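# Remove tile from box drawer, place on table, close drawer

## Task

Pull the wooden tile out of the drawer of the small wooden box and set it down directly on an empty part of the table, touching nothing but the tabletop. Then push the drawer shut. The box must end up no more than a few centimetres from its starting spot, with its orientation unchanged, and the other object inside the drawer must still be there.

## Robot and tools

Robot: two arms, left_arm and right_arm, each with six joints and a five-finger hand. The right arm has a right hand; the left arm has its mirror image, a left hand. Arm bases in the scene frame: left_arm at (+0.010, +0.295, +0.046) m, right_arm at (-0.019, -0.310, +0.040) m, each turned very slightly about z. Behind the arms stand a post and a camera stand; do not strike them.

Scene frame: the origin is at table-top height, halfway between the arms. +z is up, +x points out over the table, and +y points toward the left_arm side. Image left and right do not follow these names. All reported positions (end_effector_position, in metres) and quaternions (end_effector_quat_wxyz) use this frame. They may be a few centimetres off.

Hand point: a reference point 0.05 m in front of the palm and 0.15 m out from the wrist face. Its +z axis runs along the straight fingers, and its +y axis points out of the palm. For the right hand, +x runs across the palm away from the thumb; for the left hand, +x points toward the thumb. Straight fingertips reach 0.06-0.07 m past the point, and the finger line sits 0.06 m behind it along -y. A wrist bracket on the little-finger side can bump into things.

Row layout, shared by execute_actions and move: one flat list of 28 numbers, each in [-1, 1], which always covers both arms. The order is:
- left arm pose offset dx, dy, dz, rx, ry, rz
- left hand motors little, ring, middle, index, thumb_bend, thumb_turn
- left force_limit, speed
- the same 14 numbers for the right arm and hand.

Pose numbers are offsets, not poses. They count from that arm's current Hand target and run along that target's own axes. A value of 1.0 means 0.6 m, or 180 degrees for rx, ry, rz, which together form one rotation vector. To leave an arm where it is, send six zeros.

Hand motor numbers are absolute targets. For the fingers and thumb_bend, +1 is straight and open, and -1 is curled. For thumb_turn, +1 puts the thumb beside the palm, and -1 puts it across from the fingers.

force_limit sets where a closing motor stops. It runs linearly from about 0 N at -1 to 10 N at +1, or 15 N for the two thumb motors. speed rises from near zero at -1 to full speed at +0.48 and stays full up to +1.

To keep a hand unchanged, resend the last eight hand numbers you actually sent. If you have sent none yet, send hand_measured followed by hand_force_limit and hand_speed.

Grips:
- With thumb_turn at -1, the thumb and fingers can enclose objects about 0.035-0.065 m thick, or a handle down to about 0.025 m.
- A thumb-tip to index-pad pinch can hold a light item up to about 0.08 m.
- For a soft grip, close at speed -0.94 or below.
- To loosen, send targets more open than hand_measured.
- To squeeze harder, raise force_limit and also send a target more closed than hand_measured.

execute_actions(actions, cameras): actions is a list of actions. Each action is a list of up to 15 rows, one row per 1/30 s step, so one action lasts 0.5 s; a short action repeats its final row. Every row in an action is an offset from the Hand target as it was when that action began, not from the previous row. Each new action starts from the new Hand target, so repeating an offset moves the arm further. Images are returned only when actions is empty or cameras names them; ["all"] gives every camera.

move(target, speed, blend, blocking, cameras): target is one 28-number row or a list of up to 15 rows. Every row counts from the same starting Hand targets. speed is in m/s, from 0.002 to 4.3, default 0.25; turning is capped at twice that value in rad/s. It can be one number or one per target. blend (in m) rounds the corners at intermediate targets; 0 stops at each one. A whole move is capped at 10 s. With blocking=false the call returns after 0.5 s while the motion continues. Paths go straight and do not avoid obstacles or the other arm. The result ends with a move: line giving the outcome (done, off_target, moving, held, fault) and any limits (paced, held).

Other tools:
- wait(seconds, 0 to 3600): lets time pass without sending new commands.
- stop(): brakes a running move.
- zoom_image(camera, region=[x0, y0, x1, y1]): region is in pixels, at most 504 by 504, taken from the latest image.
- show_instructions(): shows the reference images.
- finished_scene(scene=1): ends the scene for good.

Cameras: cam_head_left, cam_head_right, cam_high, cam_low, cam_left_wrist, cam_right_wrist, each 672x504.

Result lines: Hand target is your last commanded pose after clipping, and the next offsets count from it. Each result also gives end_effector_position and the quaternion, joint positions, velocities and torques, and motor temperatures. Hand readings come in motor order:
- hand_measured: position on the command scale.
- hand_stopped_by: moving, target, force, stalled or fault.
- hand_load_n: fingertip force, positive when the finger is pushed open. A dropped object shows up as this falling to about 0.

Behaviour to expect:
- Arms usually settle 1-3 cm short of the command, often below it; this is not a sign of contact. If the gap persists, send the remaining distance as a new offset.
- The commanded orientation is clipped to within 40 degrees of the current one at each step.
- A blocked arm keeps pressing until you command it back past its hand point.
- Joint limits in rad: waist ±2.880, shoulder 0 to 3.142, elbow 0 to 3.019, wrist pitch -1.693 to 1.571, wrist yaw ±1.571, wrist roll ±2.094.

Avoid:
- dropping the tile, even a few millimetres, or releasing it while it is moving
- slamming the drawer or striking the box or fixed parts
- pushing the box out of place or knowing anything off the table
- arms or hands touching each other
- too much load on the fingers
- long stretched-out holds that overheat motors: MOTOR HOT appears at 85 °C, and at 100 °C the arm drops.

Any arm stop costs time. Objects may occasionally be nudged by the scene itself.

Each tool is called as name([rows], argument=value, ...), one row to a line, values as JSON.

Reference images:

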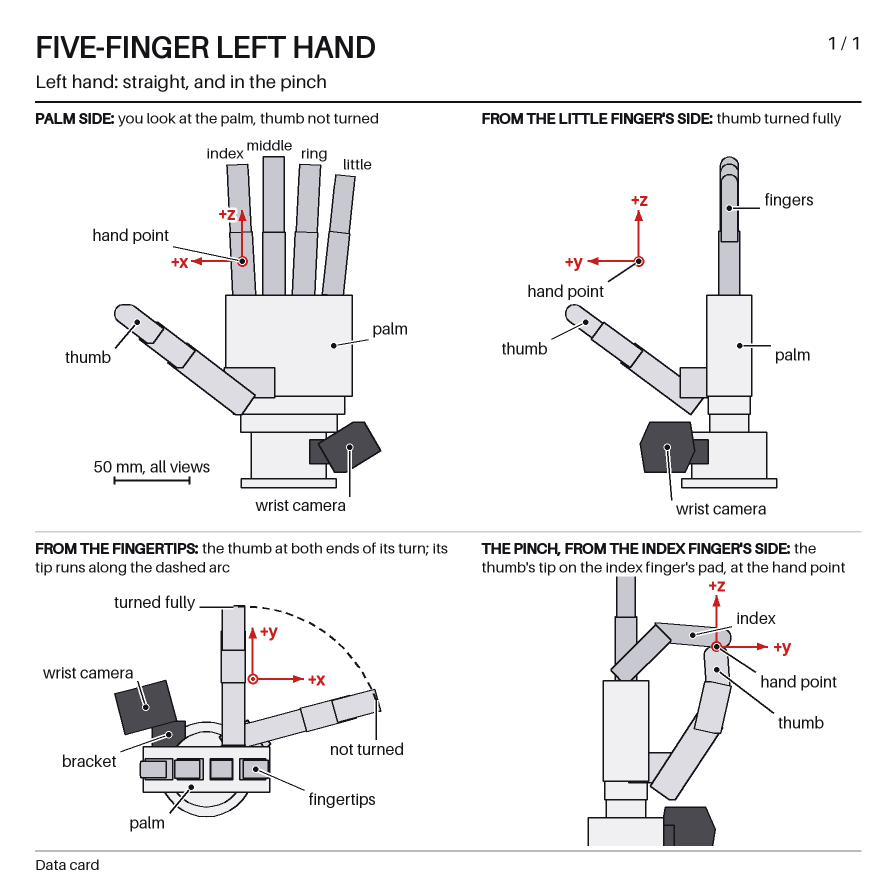

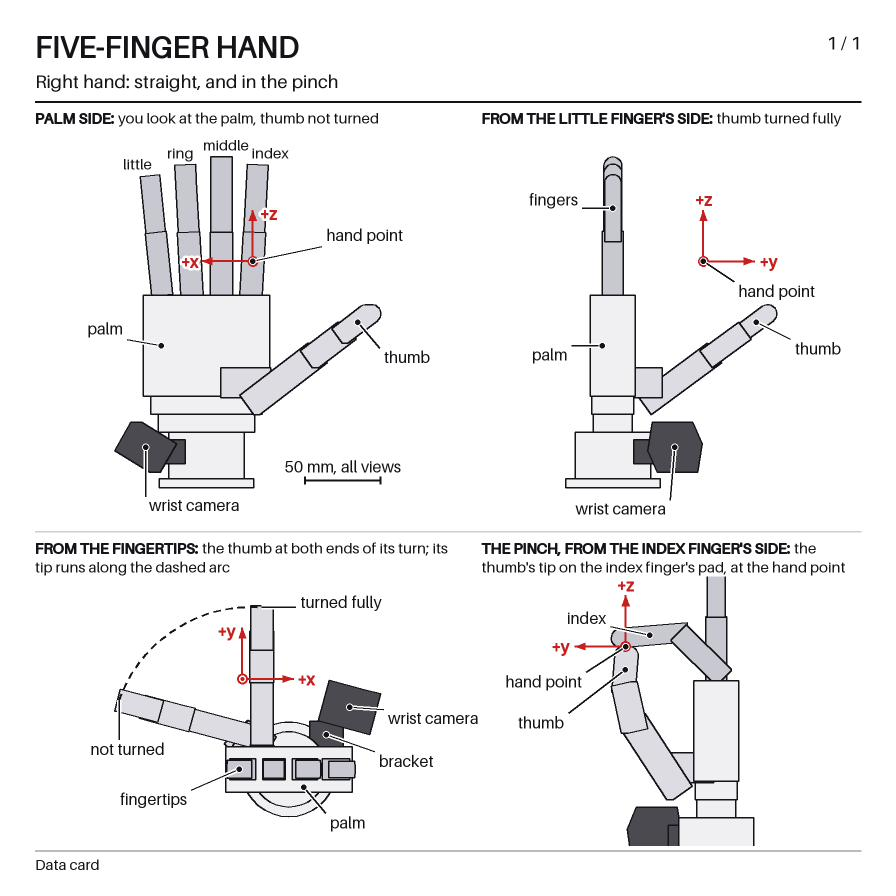

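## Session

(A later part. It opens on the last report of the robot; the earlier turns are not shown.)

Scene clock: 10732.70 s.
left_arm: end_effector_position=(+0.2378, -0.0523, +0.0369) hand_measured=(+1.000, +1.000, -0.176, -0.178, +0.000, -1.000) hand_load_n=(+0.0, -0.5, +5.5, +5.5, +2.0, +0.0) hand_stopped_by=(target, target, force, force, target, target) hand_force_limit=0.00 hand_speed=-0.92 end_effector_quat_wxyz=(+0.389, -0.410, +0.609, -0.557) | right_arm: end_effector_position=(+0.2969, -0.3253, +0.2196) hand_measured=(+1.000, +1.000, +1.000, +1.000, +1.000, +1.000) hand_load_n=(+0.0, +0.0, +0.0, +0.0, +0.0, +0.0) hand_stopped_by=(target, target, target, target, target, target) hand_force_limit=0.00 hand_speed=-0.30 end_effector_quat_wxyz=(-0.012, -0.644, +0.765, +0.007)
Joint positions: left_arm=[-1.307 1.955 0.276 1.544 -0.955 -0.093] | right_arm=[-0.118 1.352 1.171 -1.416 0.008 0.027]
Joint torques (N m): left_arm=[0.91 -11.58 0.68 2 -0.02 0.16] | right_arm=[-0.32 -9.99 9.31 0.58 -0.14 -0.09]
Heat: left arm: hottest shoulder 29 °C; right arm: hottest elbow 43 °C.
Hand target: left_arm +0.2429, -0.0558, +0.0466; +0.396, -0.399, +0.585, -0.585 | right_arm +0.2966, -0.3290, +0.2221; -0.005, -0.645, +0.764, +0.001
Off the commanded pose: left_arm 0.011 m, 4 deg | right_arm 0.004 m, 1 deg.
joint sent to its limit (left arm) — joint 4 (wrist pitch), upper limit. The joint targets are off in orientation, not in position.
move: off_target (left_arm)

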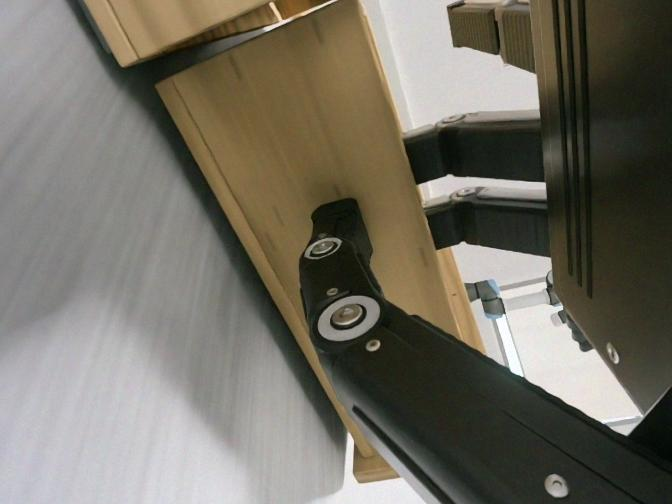

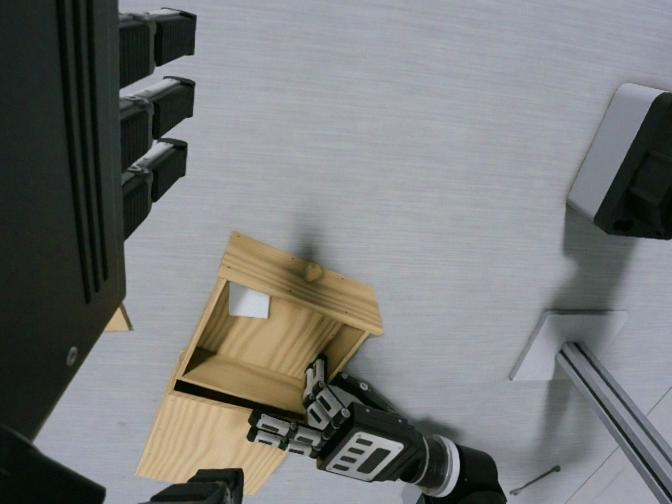

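move(target=[-0.015,-0.005,0.008,0,0,0,1,1,-0.25,-0.25,0,-1,0,-0.92,0,0,0,0,0,0,1,1,1,1,1,1,0.0,-0.3], speed=0.03, cameras=["cam_left_wrist","cam_right_wrist","cam_high"])

zoom_image(camera="cam_right_wrist", region=[150, 360, 250, 440])

zoom_image(camera="cam_left_wrist", region=[60, 0, 380, 160])

zoom_image(camera="cam_high", region=[240, 260, 290, 310])

Scene clock: 10743.03 s.
left_arm: end_effector_position=(+0.2466, -0.0522, +0.0416) hand_measured=(+1.000, +1.000, -0.176, -0.178, +0.000, -1.000) hand_load_n=(-0.5, +0.0, +6.0, +4.5, +2.0, +0.0) hand_stopped_by=(target, target, force, force, target, target) hand_force_limit=0.00 hand_speed=-0.92 end_effector_quat_wxyz=(+0.386, -0.411, +0.606, -0.561) | right_arm: end_effector_position=(+0.2969, -0.3253, +0.2196) hand_measured=(+1.000, +1.000, +1.000, +1.000, +1.000, +1.000) hand_load_n=(+0.0, +0.0, +0.0, +0.0, +0.0, +0.0) hand_stopped_by=(target, target, target, target, target, target) hand_force_limit=0.00 hand_speed=-0.30 end_effector_quat_wxyz=(-0.012, -0.644, +0.765, +0.007)
Joint positions: left_arm=[-1.272 1.94 0.276 1.544 -0.916 -0.089] | right_arm=[-0.118 1.352 1.171 -1.416 0.008 0.027]
Joint torques (N m): left_arm=[0.97 -11.93 -0.21 2.04 -0.08 0.16] | right_arm=[-0.26 -10.05 9.31 0.58 -0.14 -0.09]
Heat: left arm: hottest shoulder 29 °C; right arm: hottest elbow 42 °C.
Hand target: left_arm +0.2506, -0.0492, +0.0496; +0.396, -0.399, +0.585, -0.585 | right_arm +0.2966, -0.3290, +0.2221; -0.005, -0.645, +0.764, +0.001
Off the commanded pose: left_arm 0.010 m, 4 deg | right_arm 0.004 m, 1 deg.
joint sent to its limit (left arm) — joint 4 (wrist pitch), upper limit. The joint targets are off in orientation, not in position.
move: off_target (left_arm)
Images, in order (width x height): cam_high 672x504, cam_left_wrist 672x504, cam_right_wrist 672x504.

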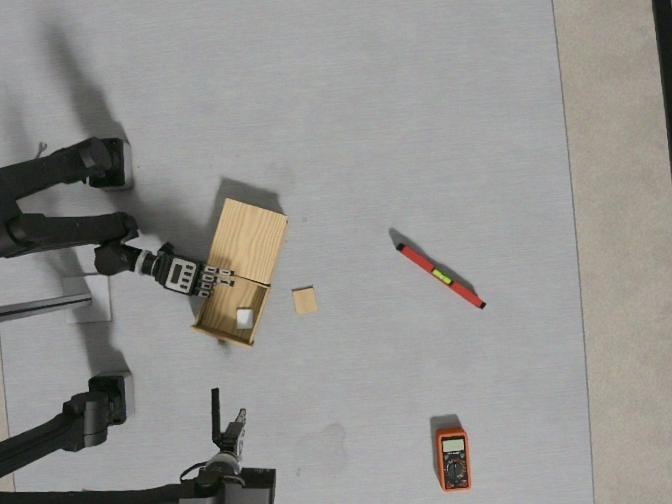

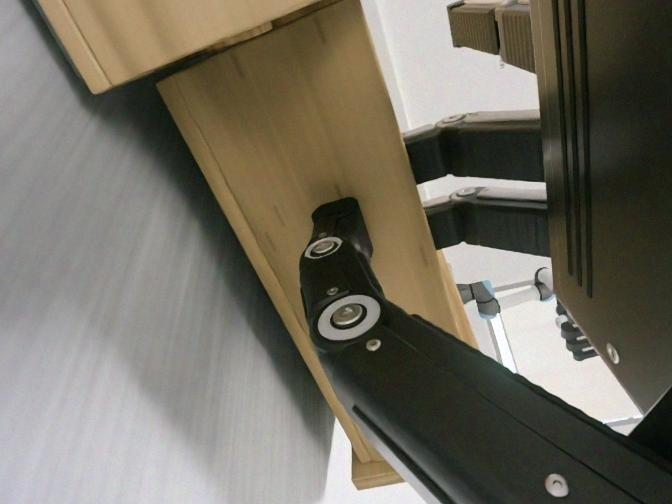

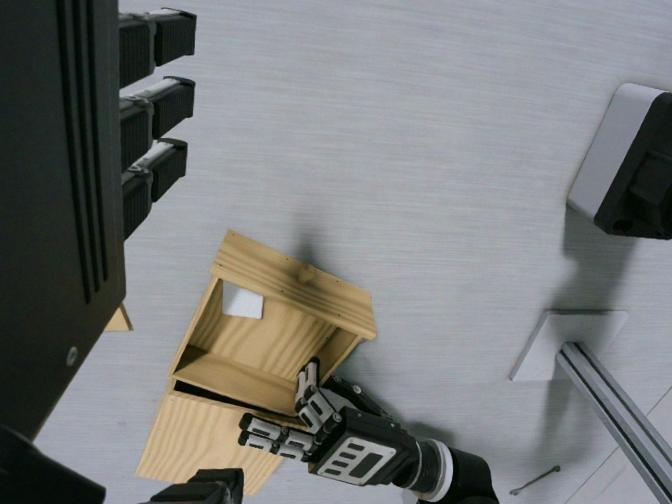

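Scaled by 5.040 from the camera's image (finer frame: 960x720).

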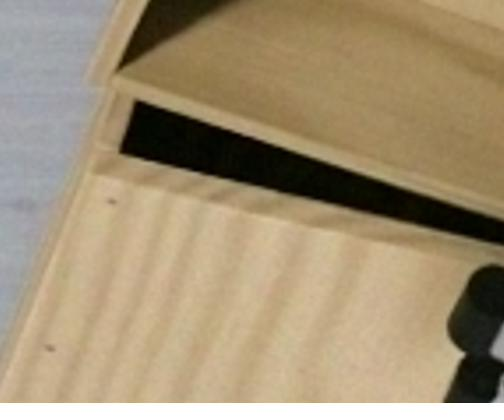

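Scaled by 1.575 from the camera's image (finer frame: 960x720).

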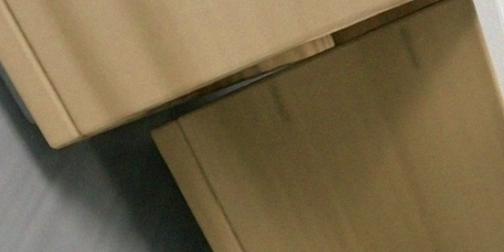

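Scaled by 10.080 from the camera's image (finer frame: 960x720).

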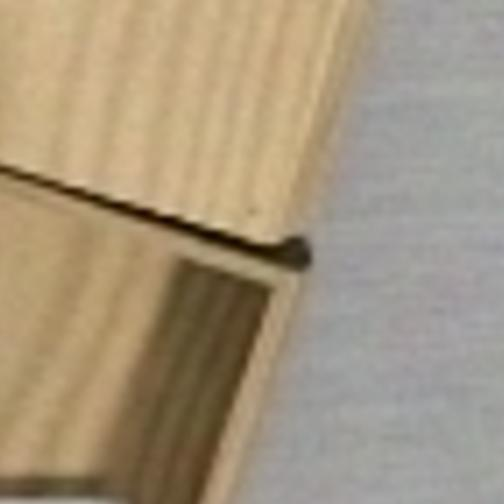

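move(target=[0.0175,0.0188,-0.0127,0,0,0,1,1,-0.25,-0.25,0,-1,0,-0.92,0,0,0,0,0,0,1,1,1,1,1,1,0.0,-0.3], speed=0.03, cameras=["cam_left_wrist","cam_right_wrist","cam_high"])

zoom_image(camera="cam_right_wrist", region=[150, 360, 250, 440])

zoom_image(camera="cam_left_wrist", region=[60, 0, 380, 160])

zoom_image(camera="cam_high", region=[240, 260, 290, 310])

Scene clock: 10762.40 s.
left_arm: end_effector_position=(+0.2417, -0.0499, +0.0390) hand_measured=(+1.000, +1.000, -0.176, -0.178, +0.000, -1.000) hand_load_n=(+0.0, +0.0, +5.5, +5.0, +2.5, +0.0) hand_stopped_by=(target, target, force, force, target, target) hand_force_limit=0.00 hand_speed=-0.92 end_effector_quat_wxyz=(+0.394, -0.413, +0.605, -0.555) | right_arm: end_effector_position=(+0.2969, -0.3253, +0.2196) hand_measured=(+1.000, +1.000, +1.000, +1.000, +1.000, +1.000) hand_load_n=(+0.0, +0.0, +0.0, +0.0, +0.0, +0.0) hand_stopped_by=(target, target, target, target, target, target) hand_force_limit=0.00 hand_speed=-0.30 end_effector_quat_wxyz=(-0.012, -0.644, +0.765, +0.007)
Joint positions: left_arm=[-1.298 1.949 0.276 1.544 -0.959 -0.088] | right_arm=[-0.118 1.352 1.171 -1.416 0.008 0.027]
Joint torques (N m): left_arm=[-0.56 -8.76 1.16 2.02 -0.24 -0.03] | right_arm=[-0.26 -10.11 9.31 0.59 -0.14 -0.09]
Heat: left arm: hottest shoulder 29 °C; right arm: hottest elbow 42 °C.
Hand target: left_arm +0.2396, -0.0562, +0.0383; +0.396, -0.398, +0.585, -0.585 | right_arm +0.2966, -0.3290, +0.2221; -0.005, -0.645, +0.764, +0.001
Off the commanded pose: left_arm 0.007 m, 4 deg | right_arm 0.004 m, 1 deg.
joint sent to its limit (left arm) — joint 4 (wrist pitch), upper limit. The joint targets are off in orientation, not in position.
move: off_target (left_arm)
Images, in order (width x height): cam_high 672x504, cam_left_wrist 672x504, cam_right_wrist 672x504.

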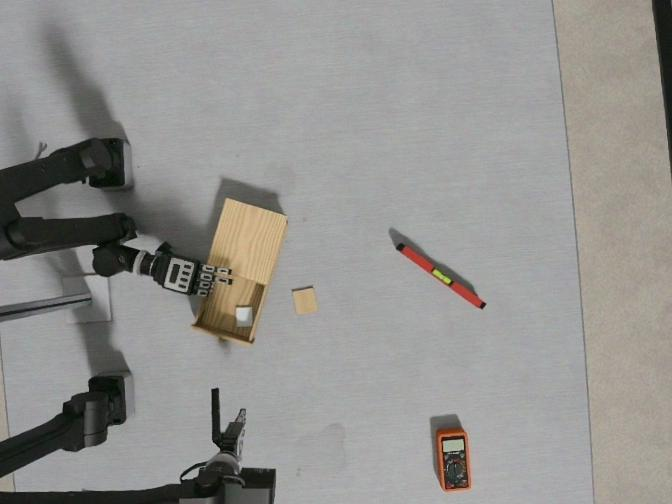

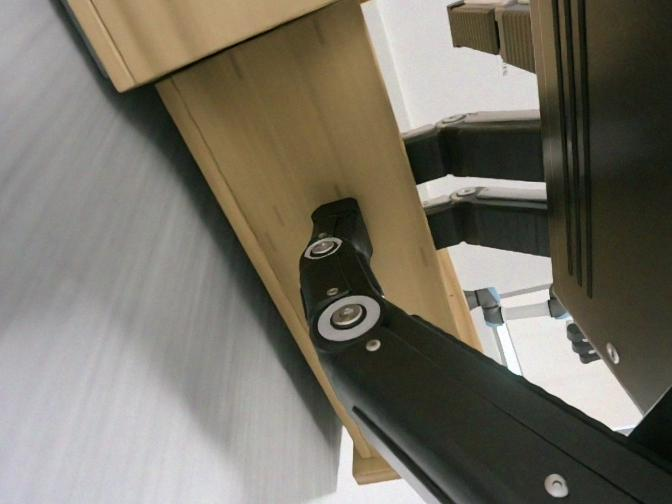

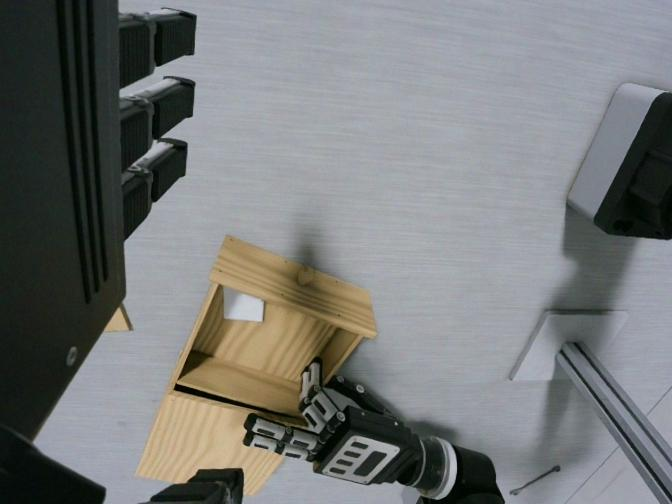

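Scaled by 5.040 from the camera's image (finer frame: 960x720).

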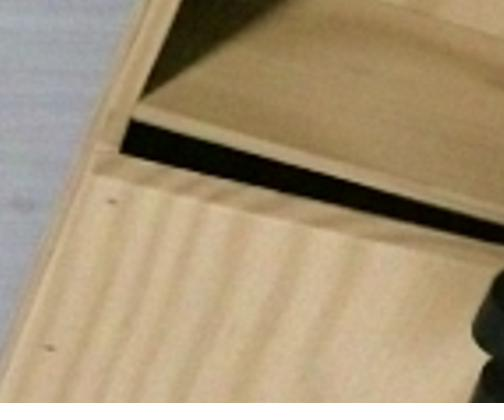

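Scaled by 1.575 from the camera's image (finer frame: 960x720).

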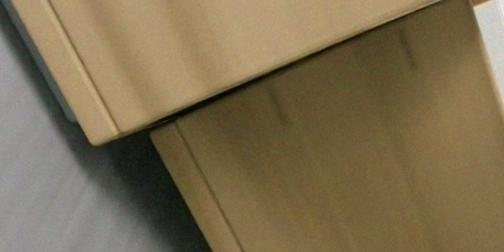

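Scaled by 10.080 from the camera's image (finer frame: 960x720).

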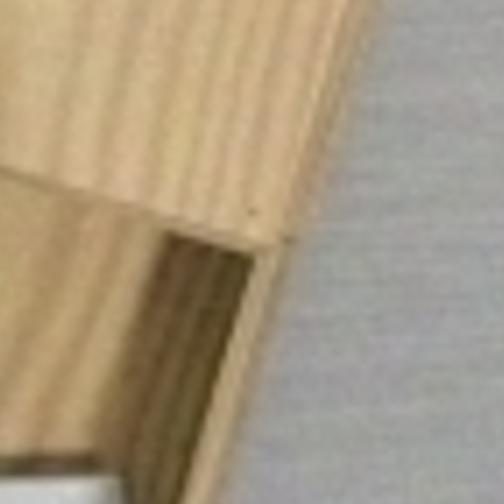

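zoom_image(camera="cam_right_wrist", region=[160, 360, 200, 400])

zoom_image(camera="cam_right_wrist", region=[260, 380, 330, 450])

Scaled by 12.600 from the camera's image (finer frame: 960x720).

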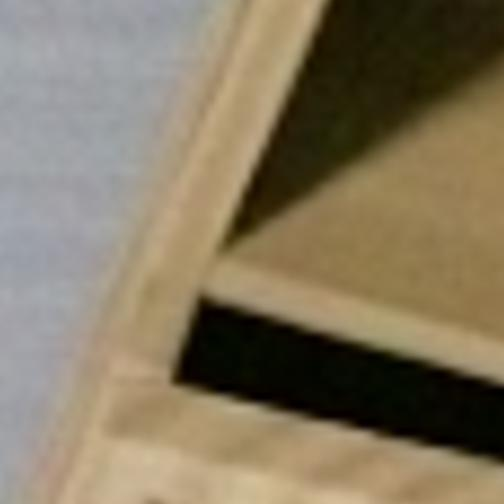

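Scaled by 7.200 from the camera's image (finer frame: 960x720).

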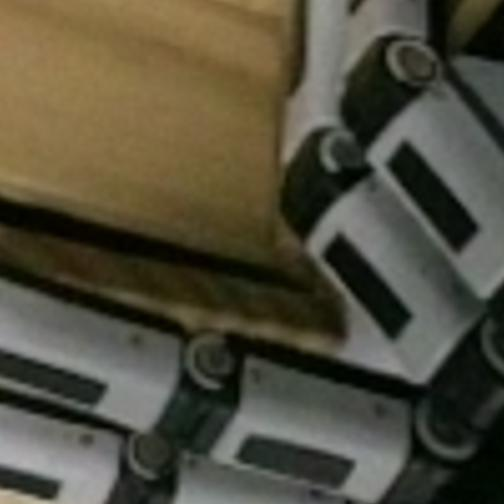

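move(target=[0.0068,0,-0.0035,0,0,0,1,1,-0.25,-0.25,0,-1,0,-0.92,0,0,0,0,0,0,1,1,1,1,1,1,0.0,-0.3], speed=0.03, cameras=["cam_left_wrist","cam_right_wrist"])

zoom_image(camera="cam_right_wrist", region=[160, 360, 200, 400])

zoom_image(camera="cam_left_wrist", region=[60, 0, 380, 160])

zoom_image(camera="cam_right_wrist", region=[260, 380, 330, 450])

Scene clock: 10806.13 s.
left_arm: end_effector_position=(+0.2390, -0.0530, +0.0393) hand_measured=(+1.000, +1.000, -0.176, -0.178, +0.000, -1.000) hand_load_n=(-0.5, +0.0, +5.5, +5.5, +2.0, +0.0) hand_stopped_by=(target, target, force, force, target, target) hand_force_limit=0.00 hand_speed=-0.92 end_effector_quat_wxyz=(+0.394, -0.414, +0.603, -0.556) | right_arm: end_effector_position=(+0.2969, -0.3253, +0.2196) hand_measured=(+1.000, +1.000, +1.000, +1.000, +1.000, +1.000) hand_load_n=(+0.0, +0.0, +0.5, +0.0, +0.0, +0.0) hand_stopped_by=(target, target, target, target, target, target) hand_force_limit=0.00 hand_speed=-0.30 end_effector_quat_wxyz=(-0.012, -0.644, +0.765, +0.007)
Joint positions: left_arm=[-1.312 1.952 0.282 1.544 -0.976 -0.088] | right_arm=[-0.118 1.352 1.171 -1.416 0.008 0.027]
Joint torques (N m): left_arm=[-0.62 -8.7 1.03 2.04 -0.17 -0.02] | right_arm=[-0.32 -10.11 9.29 0.57 -0.14 -0.09]
Heat: left arm: hottest shoulder 29 °C; right arm: hottest elbow 42 °C.
Hand target: left_arm +0.2362, -0.0591, +0.0383; +0.396, -0.398, +0.585, -0.585 | right_arm +0.2966, -0.3290, +0.2221; -0.005, -0.645, +0.764, +0.001
Off the commanded pose: left_arm 0.007 m, 4 deg | right_arm 0.004 m, 1 deg.
joint sent to its limit (left arm) — joint 4 (wrist pitch), upper limit. The joint targets are off in orientation, not in position.
move: off_target (left_arm)

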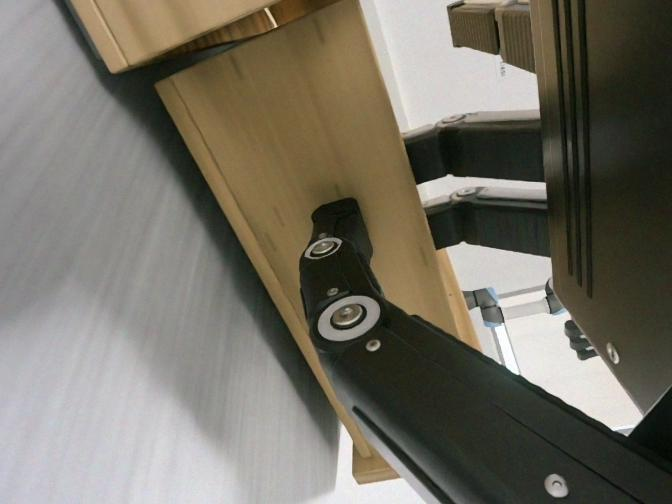

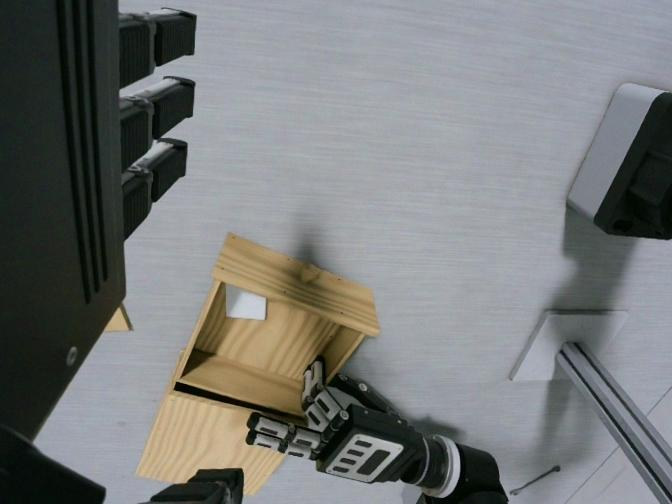

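Scaled by 12.600 from the camera's image (finer frame: 960x720).

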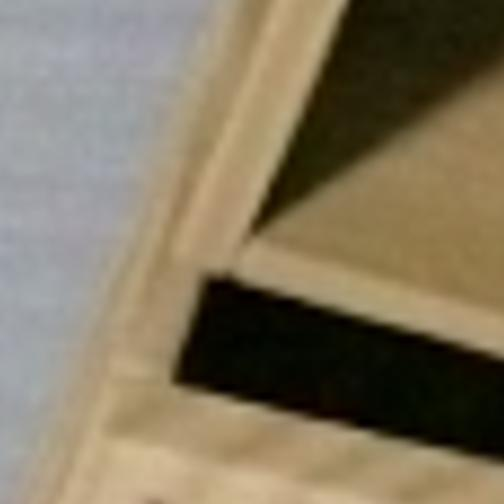

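Scaled by 1.575 from the camera's image (finer frame: 960x720).

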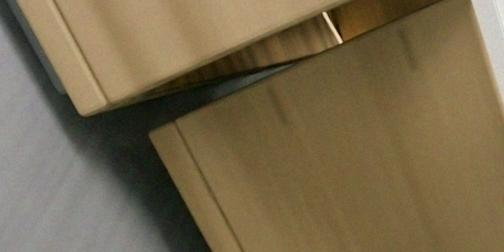

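Scaled by 7.200 from the camera's image (finer frame: 960x720).

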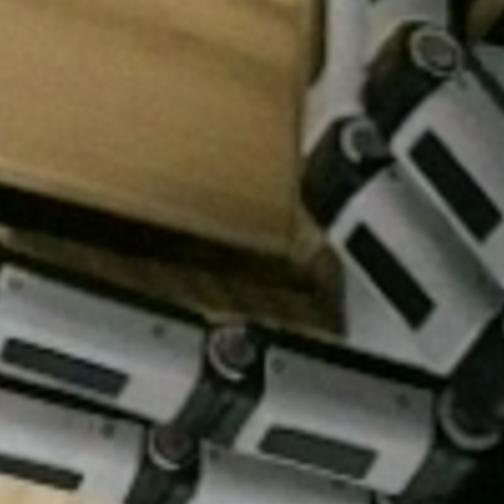

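move(target=[0.0017,0.0017,-0.0045,0,0,0,1,1,-0.25,-0.25,0,-1,0,-0.92,0,0,0,0,0,0,1,1,1,1,1,1,0.0,-0.3], speed=0.03, cameras=["cam_left_wrist","cam_right_wrist"])

zoom_image(camera="cam_right_wrist", region=[160, 360, 200, 400])

zoom_image(camera="cam_left_wrist", region=[60, 0, 380, 160])

Scene clock: 10888.30 s.
left_arm: end_effector_position=(+0.2362, -0.0532, +0.0385) hand_measured=(+1.000, +1.000, -0.176, -0.178, +0.000, -1.000) hand_load_n=(-0.5, +0.0, +5.5, +5.5, +2.0, +0.0) hand_stopped_by=(target, target, force, force, target, target) hand_force_limit=0.00 hand_speed=-0.92 end_effector_quat_wxyz=(+0.395, -0.413, +0.604, -0.555) | right_arm: end_effector_position=(+0.2969, -0.3253, +0.2196) hand_measured=(+1.000, +1.000, +1.000, +1.000, +1.000, +1.000) hand_load_n=(+0.0, +0.0, +0.0, +0.0, +0.0, +0.0) hand_stopped_by=(target, target, target, target, target, target) hand_force_limit=0.00 hand_speed=-0.30 end_effector_quat_wxyz=(-0.012, -0.644, +0.765, +0.007)
Joint positions: left_arm=[-1.323 1.955 0.282 1.544 -0.986 -0.088] | right_arm=[-0.118 1.352 1.171 -1.416 0.008 0.027]
Joint torques (N m): left_arm=[-0.56 -8.7 1.02 2.02 -0.2 -0.05] | right_arm=[-0.32 -10.05 9.31 0.59 -0.14 -0.09]
Heat: left arm: hottest elbow 29 °C; right arm: hottest elbow 42 °C.
Hand target: left_arm +0.2333, -0.0591, +0.0373; +0.396, -0.398, +0.585, -0.585 | right_arm +0.2966, -0.3290, +0.2221; -0.005, -0.645, +0.764, +0.001
Off the commanded pose: left_arm 0.007 m, 4 deg | right_arm 0.004 m, 1 deg.
joint sent to its limit (left arm) — joint 4 (wrist pitch), upper limit. The joint targets are off in orientation, not in position.
move: off_target (left_arm)

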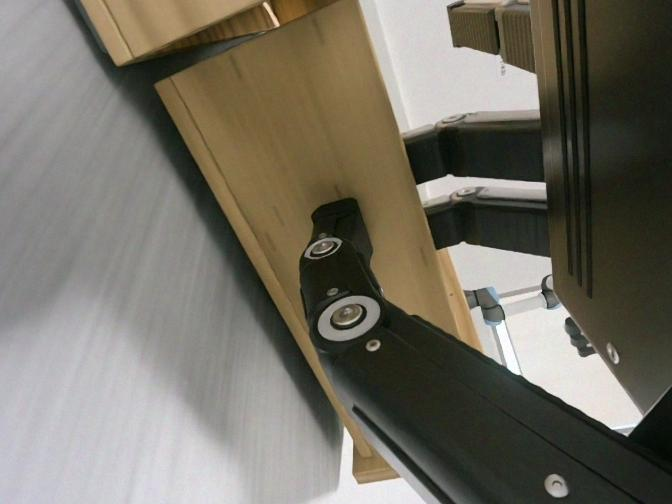

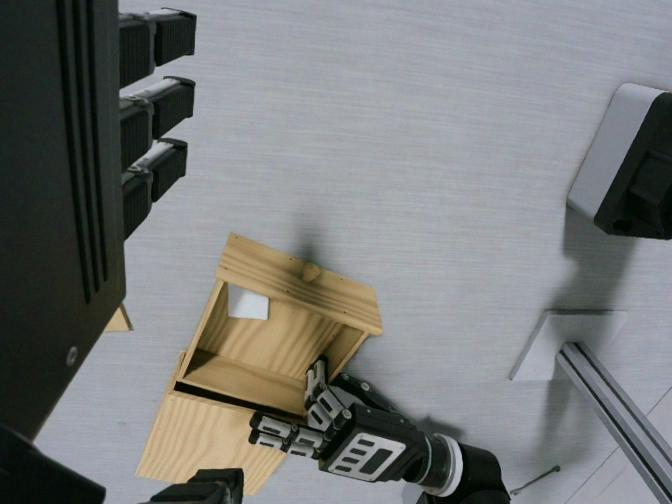

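Scaled by 12.600 from the camera's image (finer frame: 960x720).

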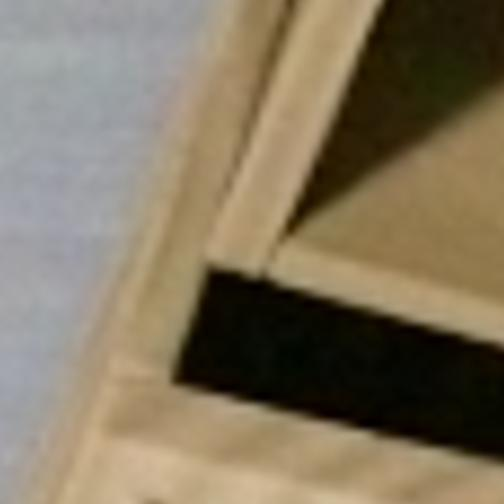

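Scaled by 1.575 from the camera's image (finer frame: 960x720).

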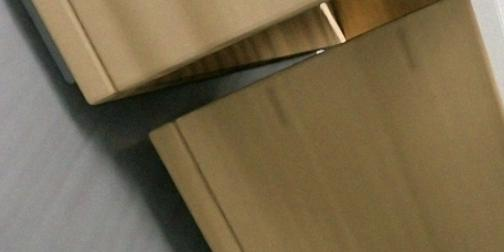

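move(target=[-0.0175,0,0.0048,0,0,0,1,1,-0.25,-0.25,0,-1,0,-0.92,0,0,0,0,0,0,1,1,1,1,1,1,0.0,-0.3], speed=0.03, cameras=["cam_left_wrist","cam_right_wrist"])

zoom_image(camera="cam_right_wrist", region=[160, 360, 200, 400])

zoom_image(camera="cam_left_wrist", region=[60, 0, 380, 160])

Scene clock: 10921.57 s.
left_arm: end_effector_position=(+0.2374, -0.0551, +0.0381) hand_measured=(+1.000, +1.000, -0.176, -0.178, +0.000, -1.000) hand_load_n=(+0.0, +0.0, +6.0, +5.0, +2.0, +0.0) hand_stopped_by=(target, target, force, force, target, target) hand_force_limit=0.00 hand_speed=-0.92 end_effector_quat_wxyz=(+0.390, -0.409, +0.608, -0.558) | right_arm: end_effector_position=(+0.2969, -0.3253, +0.2196) hand_measured=(+1.000, +1.000, +1.000, +1.000, +1.000, +1.000) hand_load_n=(+0.0, +0.0, +0.0, -0.5, +0.0, +0.0) hand_stopped_by=(target, target, target, target, target, target) hand_force_limit=0.00 hand_speed=-0.30 end_effector_quat_wxyz=(-0.012, -0.644, +0.765, +0.007)
Joint positions: left_arm=[-1.312 1.955 0.282 1.544 -0.96 -0.088] | right_arm=[-0.118 1.352 1.171 -1.416 0.008 0.027]
Joint torques (N m): left_arm=[0.85 -9.47 -0.4 2.03 -0.05 -0.08] | right_arm=[-0.32 -10.11 9.31 0.59 -0.14 -0.09]
Heat: left arm: hottest elbow 29 °C; right arm: hottest elbow 42 °C.
Hand target: left_arm +0.2398, -0.0504, +0.0373; +0.396, -0.398, +0.585, -0.585 | right_arm +0.2966, -0.3290, +0.2221; -0.005, -0.645, +0.764, +0.001
Off the commanded pose: left_arm 0.005 m, 4 deg | right_arm 0.004 m, 1 deg.
joint sent to its limit (left arm) — joint 4 (wrist pitch), upper limit. The joint targets are off in orientation, not in position.
move: off_target (left_arm)

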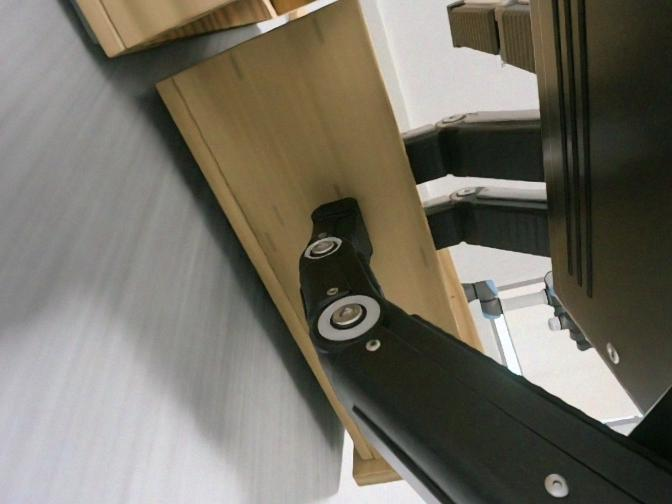

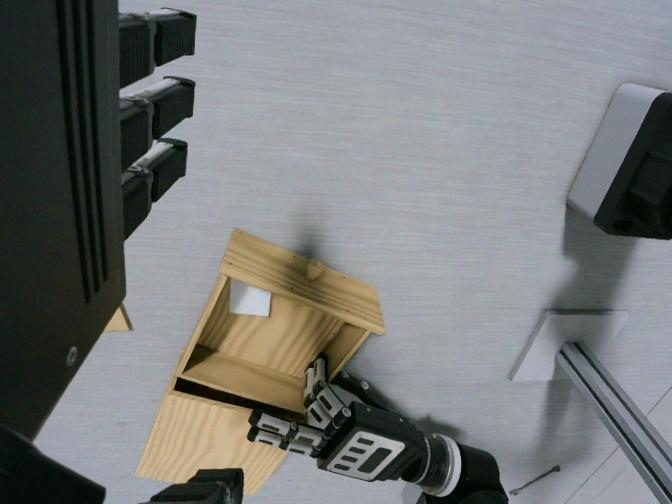

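Scaled by 12.600 from the camera's image (finer frame: 960x720).

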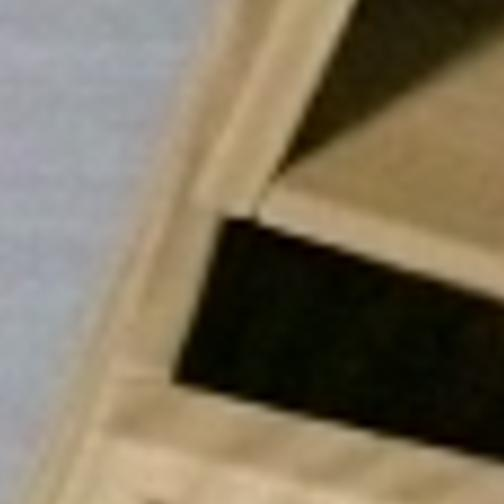

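Scaled by 1.575 from the camera's image (finer frame: 960x720).

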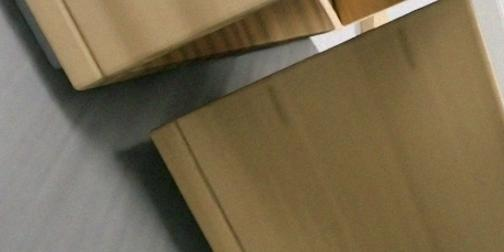

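move(target=[-0.0132,-0.001,-0.0048,0,0.0195,0,1,1,-0.25,-0.25,0,-1,0,-0.92,0,0,0,0,0,0,1,1,1,1,1,1,0.0,-0.3], speed=0.03, cameras=["cam_left_wrist","cam_right_wrist","cam_high"])

zoom_image(camera="cam_right_wrist", region=[160, 360, 200, 400])

zoom_image(camera="cam_left_wrist", region=[60, 0, 380, 160])

zoom_image(camera="cam_high", region=[190, 250, 290, 350])

Scene clock: 10949.43 s.
left_arm: end_effector_position=(+0.2370, -0.0460, +0.0318) hand_measured=(+1.000, +1.000, -0.176, -0.178, +0.000, -1.000) hand_load_n=(+0.0, +0.0, +6.5, +6.0, +3.0, +0.0) hand_stopped_by=(target, target, force, force, target, target) hand_force_limit=0.00 hand_speed=-0.92 end_effector_quat_wxyz=(+0.371, -0.395, +0.629, -0.557) | right_arm: end_effector_position=(+0.2969, -0.3253, +0.2196) hand_measured=(+1.000, +1.000, +1.000, +1.000, +1.000, +1.000) hand_load_n=(+0.0, +0.0, +0.0, +0.0, +0.0, +0.0) hand_stopped_by=(target, target, target, target, target, target) hand_force_limit=0.00 hand_speed=-0.30 end_effector_quat_wxyz=(-0.012, -0.644, +0.765, +0.007)
Joint positions: left_arm=[-1.268 1.951 0.245 1.545 -0.859 -0.095] | right_arm=[-0.118 1.352 1.171 -1.416 0.008 0.027]
Joint torques (N m): left_arm=[0.97 -11.11 -0.88 2.04 -0.1 -0.02] | right_arm=[-0.26 -10.05 9.31 0.58 -0.14 -0.09]
Heat: left arm: hottest shoulder 29 °C; right arm: hottest elbow 42 °C.
Hand target: left_arm +0.2401, -0.0420, +0.0379; +0.378, -0.381, +0.597, -0.597 | right_arm +0.2966, -0.3290, +0.2221; -0.005, -0.645, +0.764, +0.001
Off the commanded pose: left_arm 0.008 m, 6 deg | right_arm 0.004 m, 1 deg.
joint sent to its limit (left arm) — joint 4 (wrist pitch), upper limit. The joint targets are off in orientation, not in position.
move: off_target (left_arm)
Images, in order (width x height): cam_high 672x504, cam_left_wrist 672x504, cam_right_wrist 672x504.

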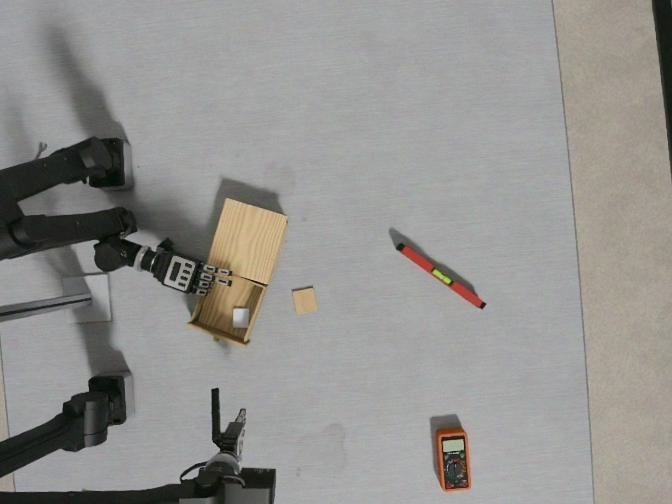

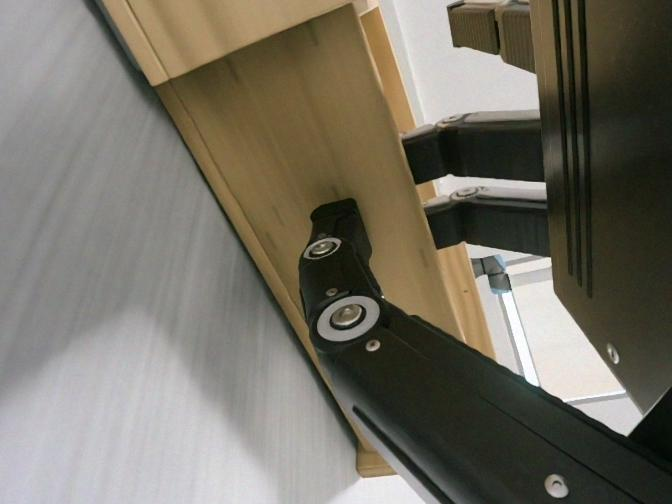

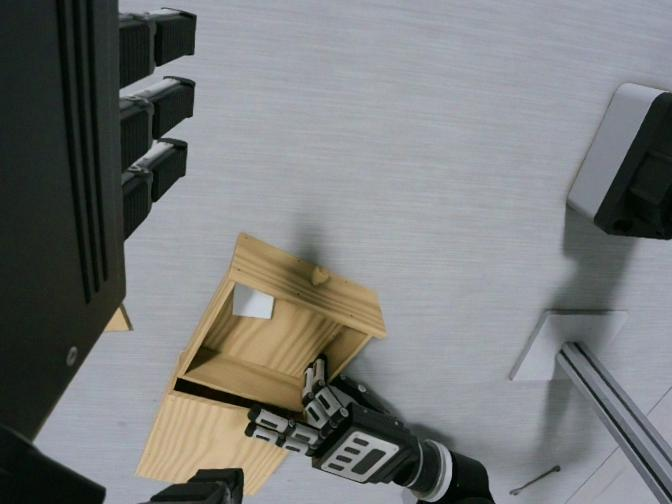

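Scaled by 12.600 from the camera's image (finer frame: 960x720).

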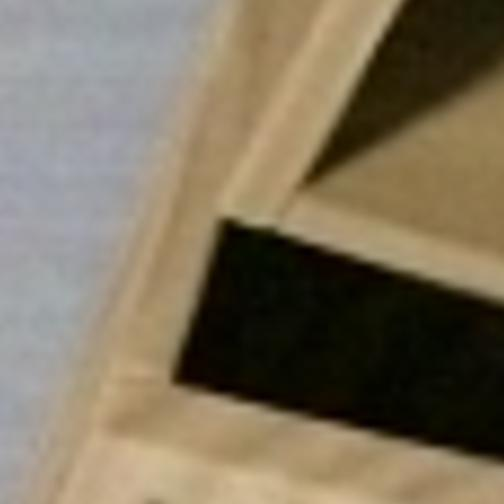

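Scaled by 1.575 from the camera's image (finer frame: 960x720).

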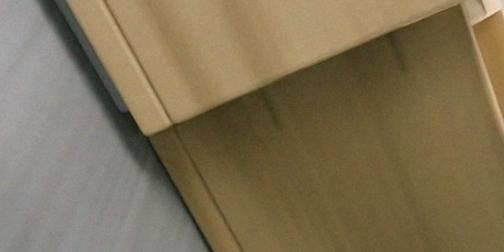

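Scaled by 5.040 from the camera's image (finer frame: 960x720).

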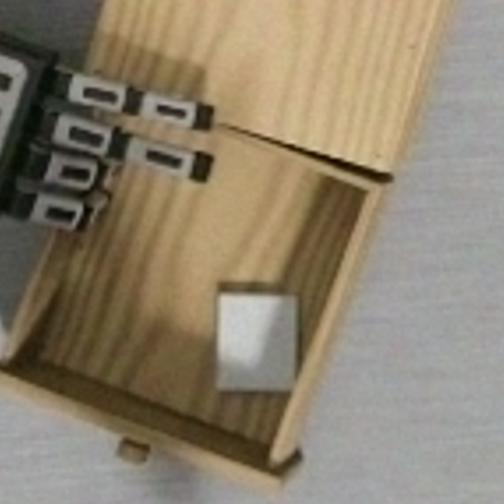

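move(target=[0.003,-0.013,0,0,0,0,1,1,-0.25,-0.25,0,-1,0,-0.92,0,0,0,0,0,0,1,1,1,1,1,1,0.0,-0.3], speed=0.03, cameras=["cam_left_wrist","cam_right_wrist"])

zoom_image(camera="cam_right_wrist", region=[160, 360, 200, 400])

zoom_image(camera="cam_left_wrist", region=[60, 0, 380, 160])

Scene clock: 10962.07 s.
left_arm: end_effector_position=(+0.2371, -0.0461, +0.0386) hand_measured=(+1.000, +1.000, -0.176, -0.178, +0.000, -1.000) hand_load_n=(+0.0, -0.5, +5.5, +5.5, +2.0, +0.0) hand_stopped_by=(target, target, force, force, target, target) hand_force_limit=0.00 hand_speed=-0.92 end_effector_quat_wxyz=(+0.369, -0.397, +0.624, -0.562) | right_arm: end_effector_position=(+0.2969, -0.3253, +0.2196) hand_measured=(+1.000, +1.000, +1.000, +1.000, +1.000, +1.000) hand_load_n=(+0.0, +0.0, +0.0, +0.0, +0.0, +0.0) hand_stopped_by=(target, target, target, target, target, target) hand_force_limit=0.00 hand_speed=-0.30 end_effector_quat_wxyz=(-0.012, -0.644, +0.765, +0.007)
Joint positions: left_arm=[-1.268 1.93 0.239 1.545 -0.859 -0.095] | right_arm=[-0.118 1.352 1.171 -1.416 0.008 0.027]
Joint torques (N m): left_arm=[0.56 -11.16 -0.55 1.98 -0.14 0.09] | right_arm=[-0.26 -10.05 9.29 0.58 -0.14 -0.09]
Heat: left arm: hottest shoulder 29 °C; right arm: hottest elbow 42 °C.
Hand target: left_arm +0.2393, -0.0436, +0.0457; +0.378, -0.380, +0.597, -0.597 | right_arm +0.2966, -0.3290, +0.2221; -0.005, -0.645, +0.764, +0.001
Off the commanded pose: left_arm 0.008 m, 5 deg | right_arm 0.004 m, 1 deg.
joint sent to its limit (left arm) — joint 4 (wrist pitch), upper limit. The joint targets are off in orientation, not in position.
move: off_target (left_arm)

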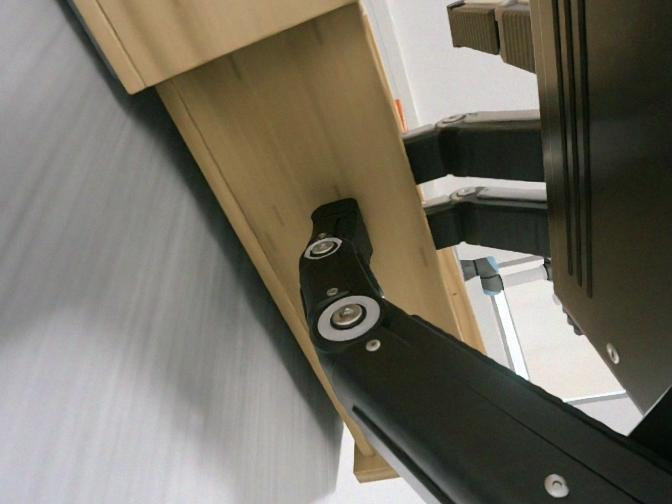

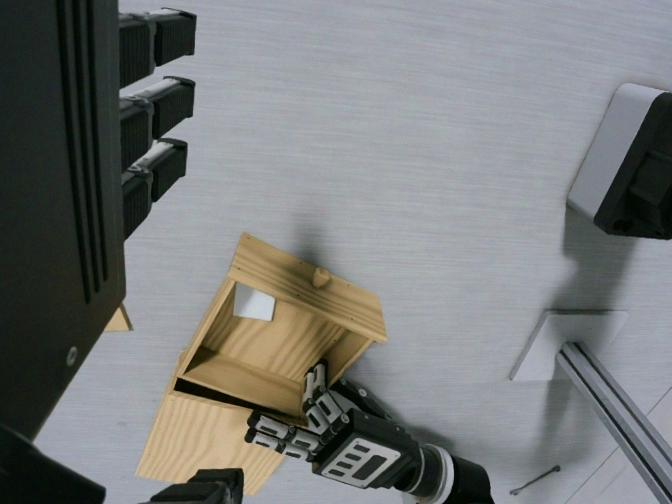

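Scaled by 12.600 from the camera's image (finer frame: 960x720).

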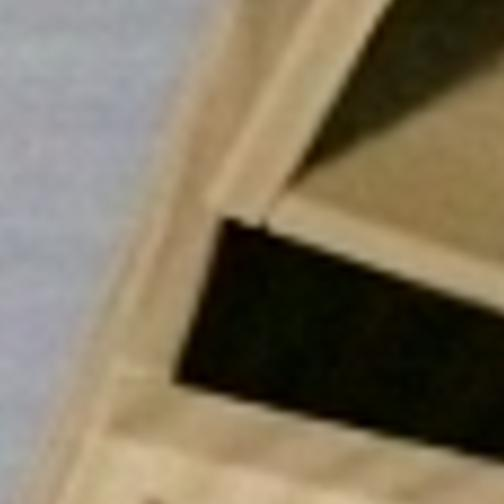

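Scaled by 1.575 from the camera's image (finer frame: 960x720).

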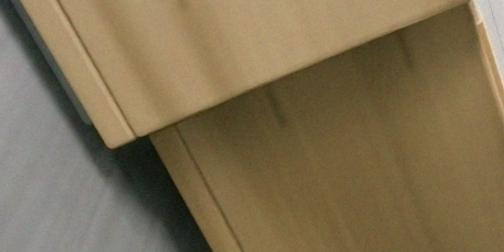

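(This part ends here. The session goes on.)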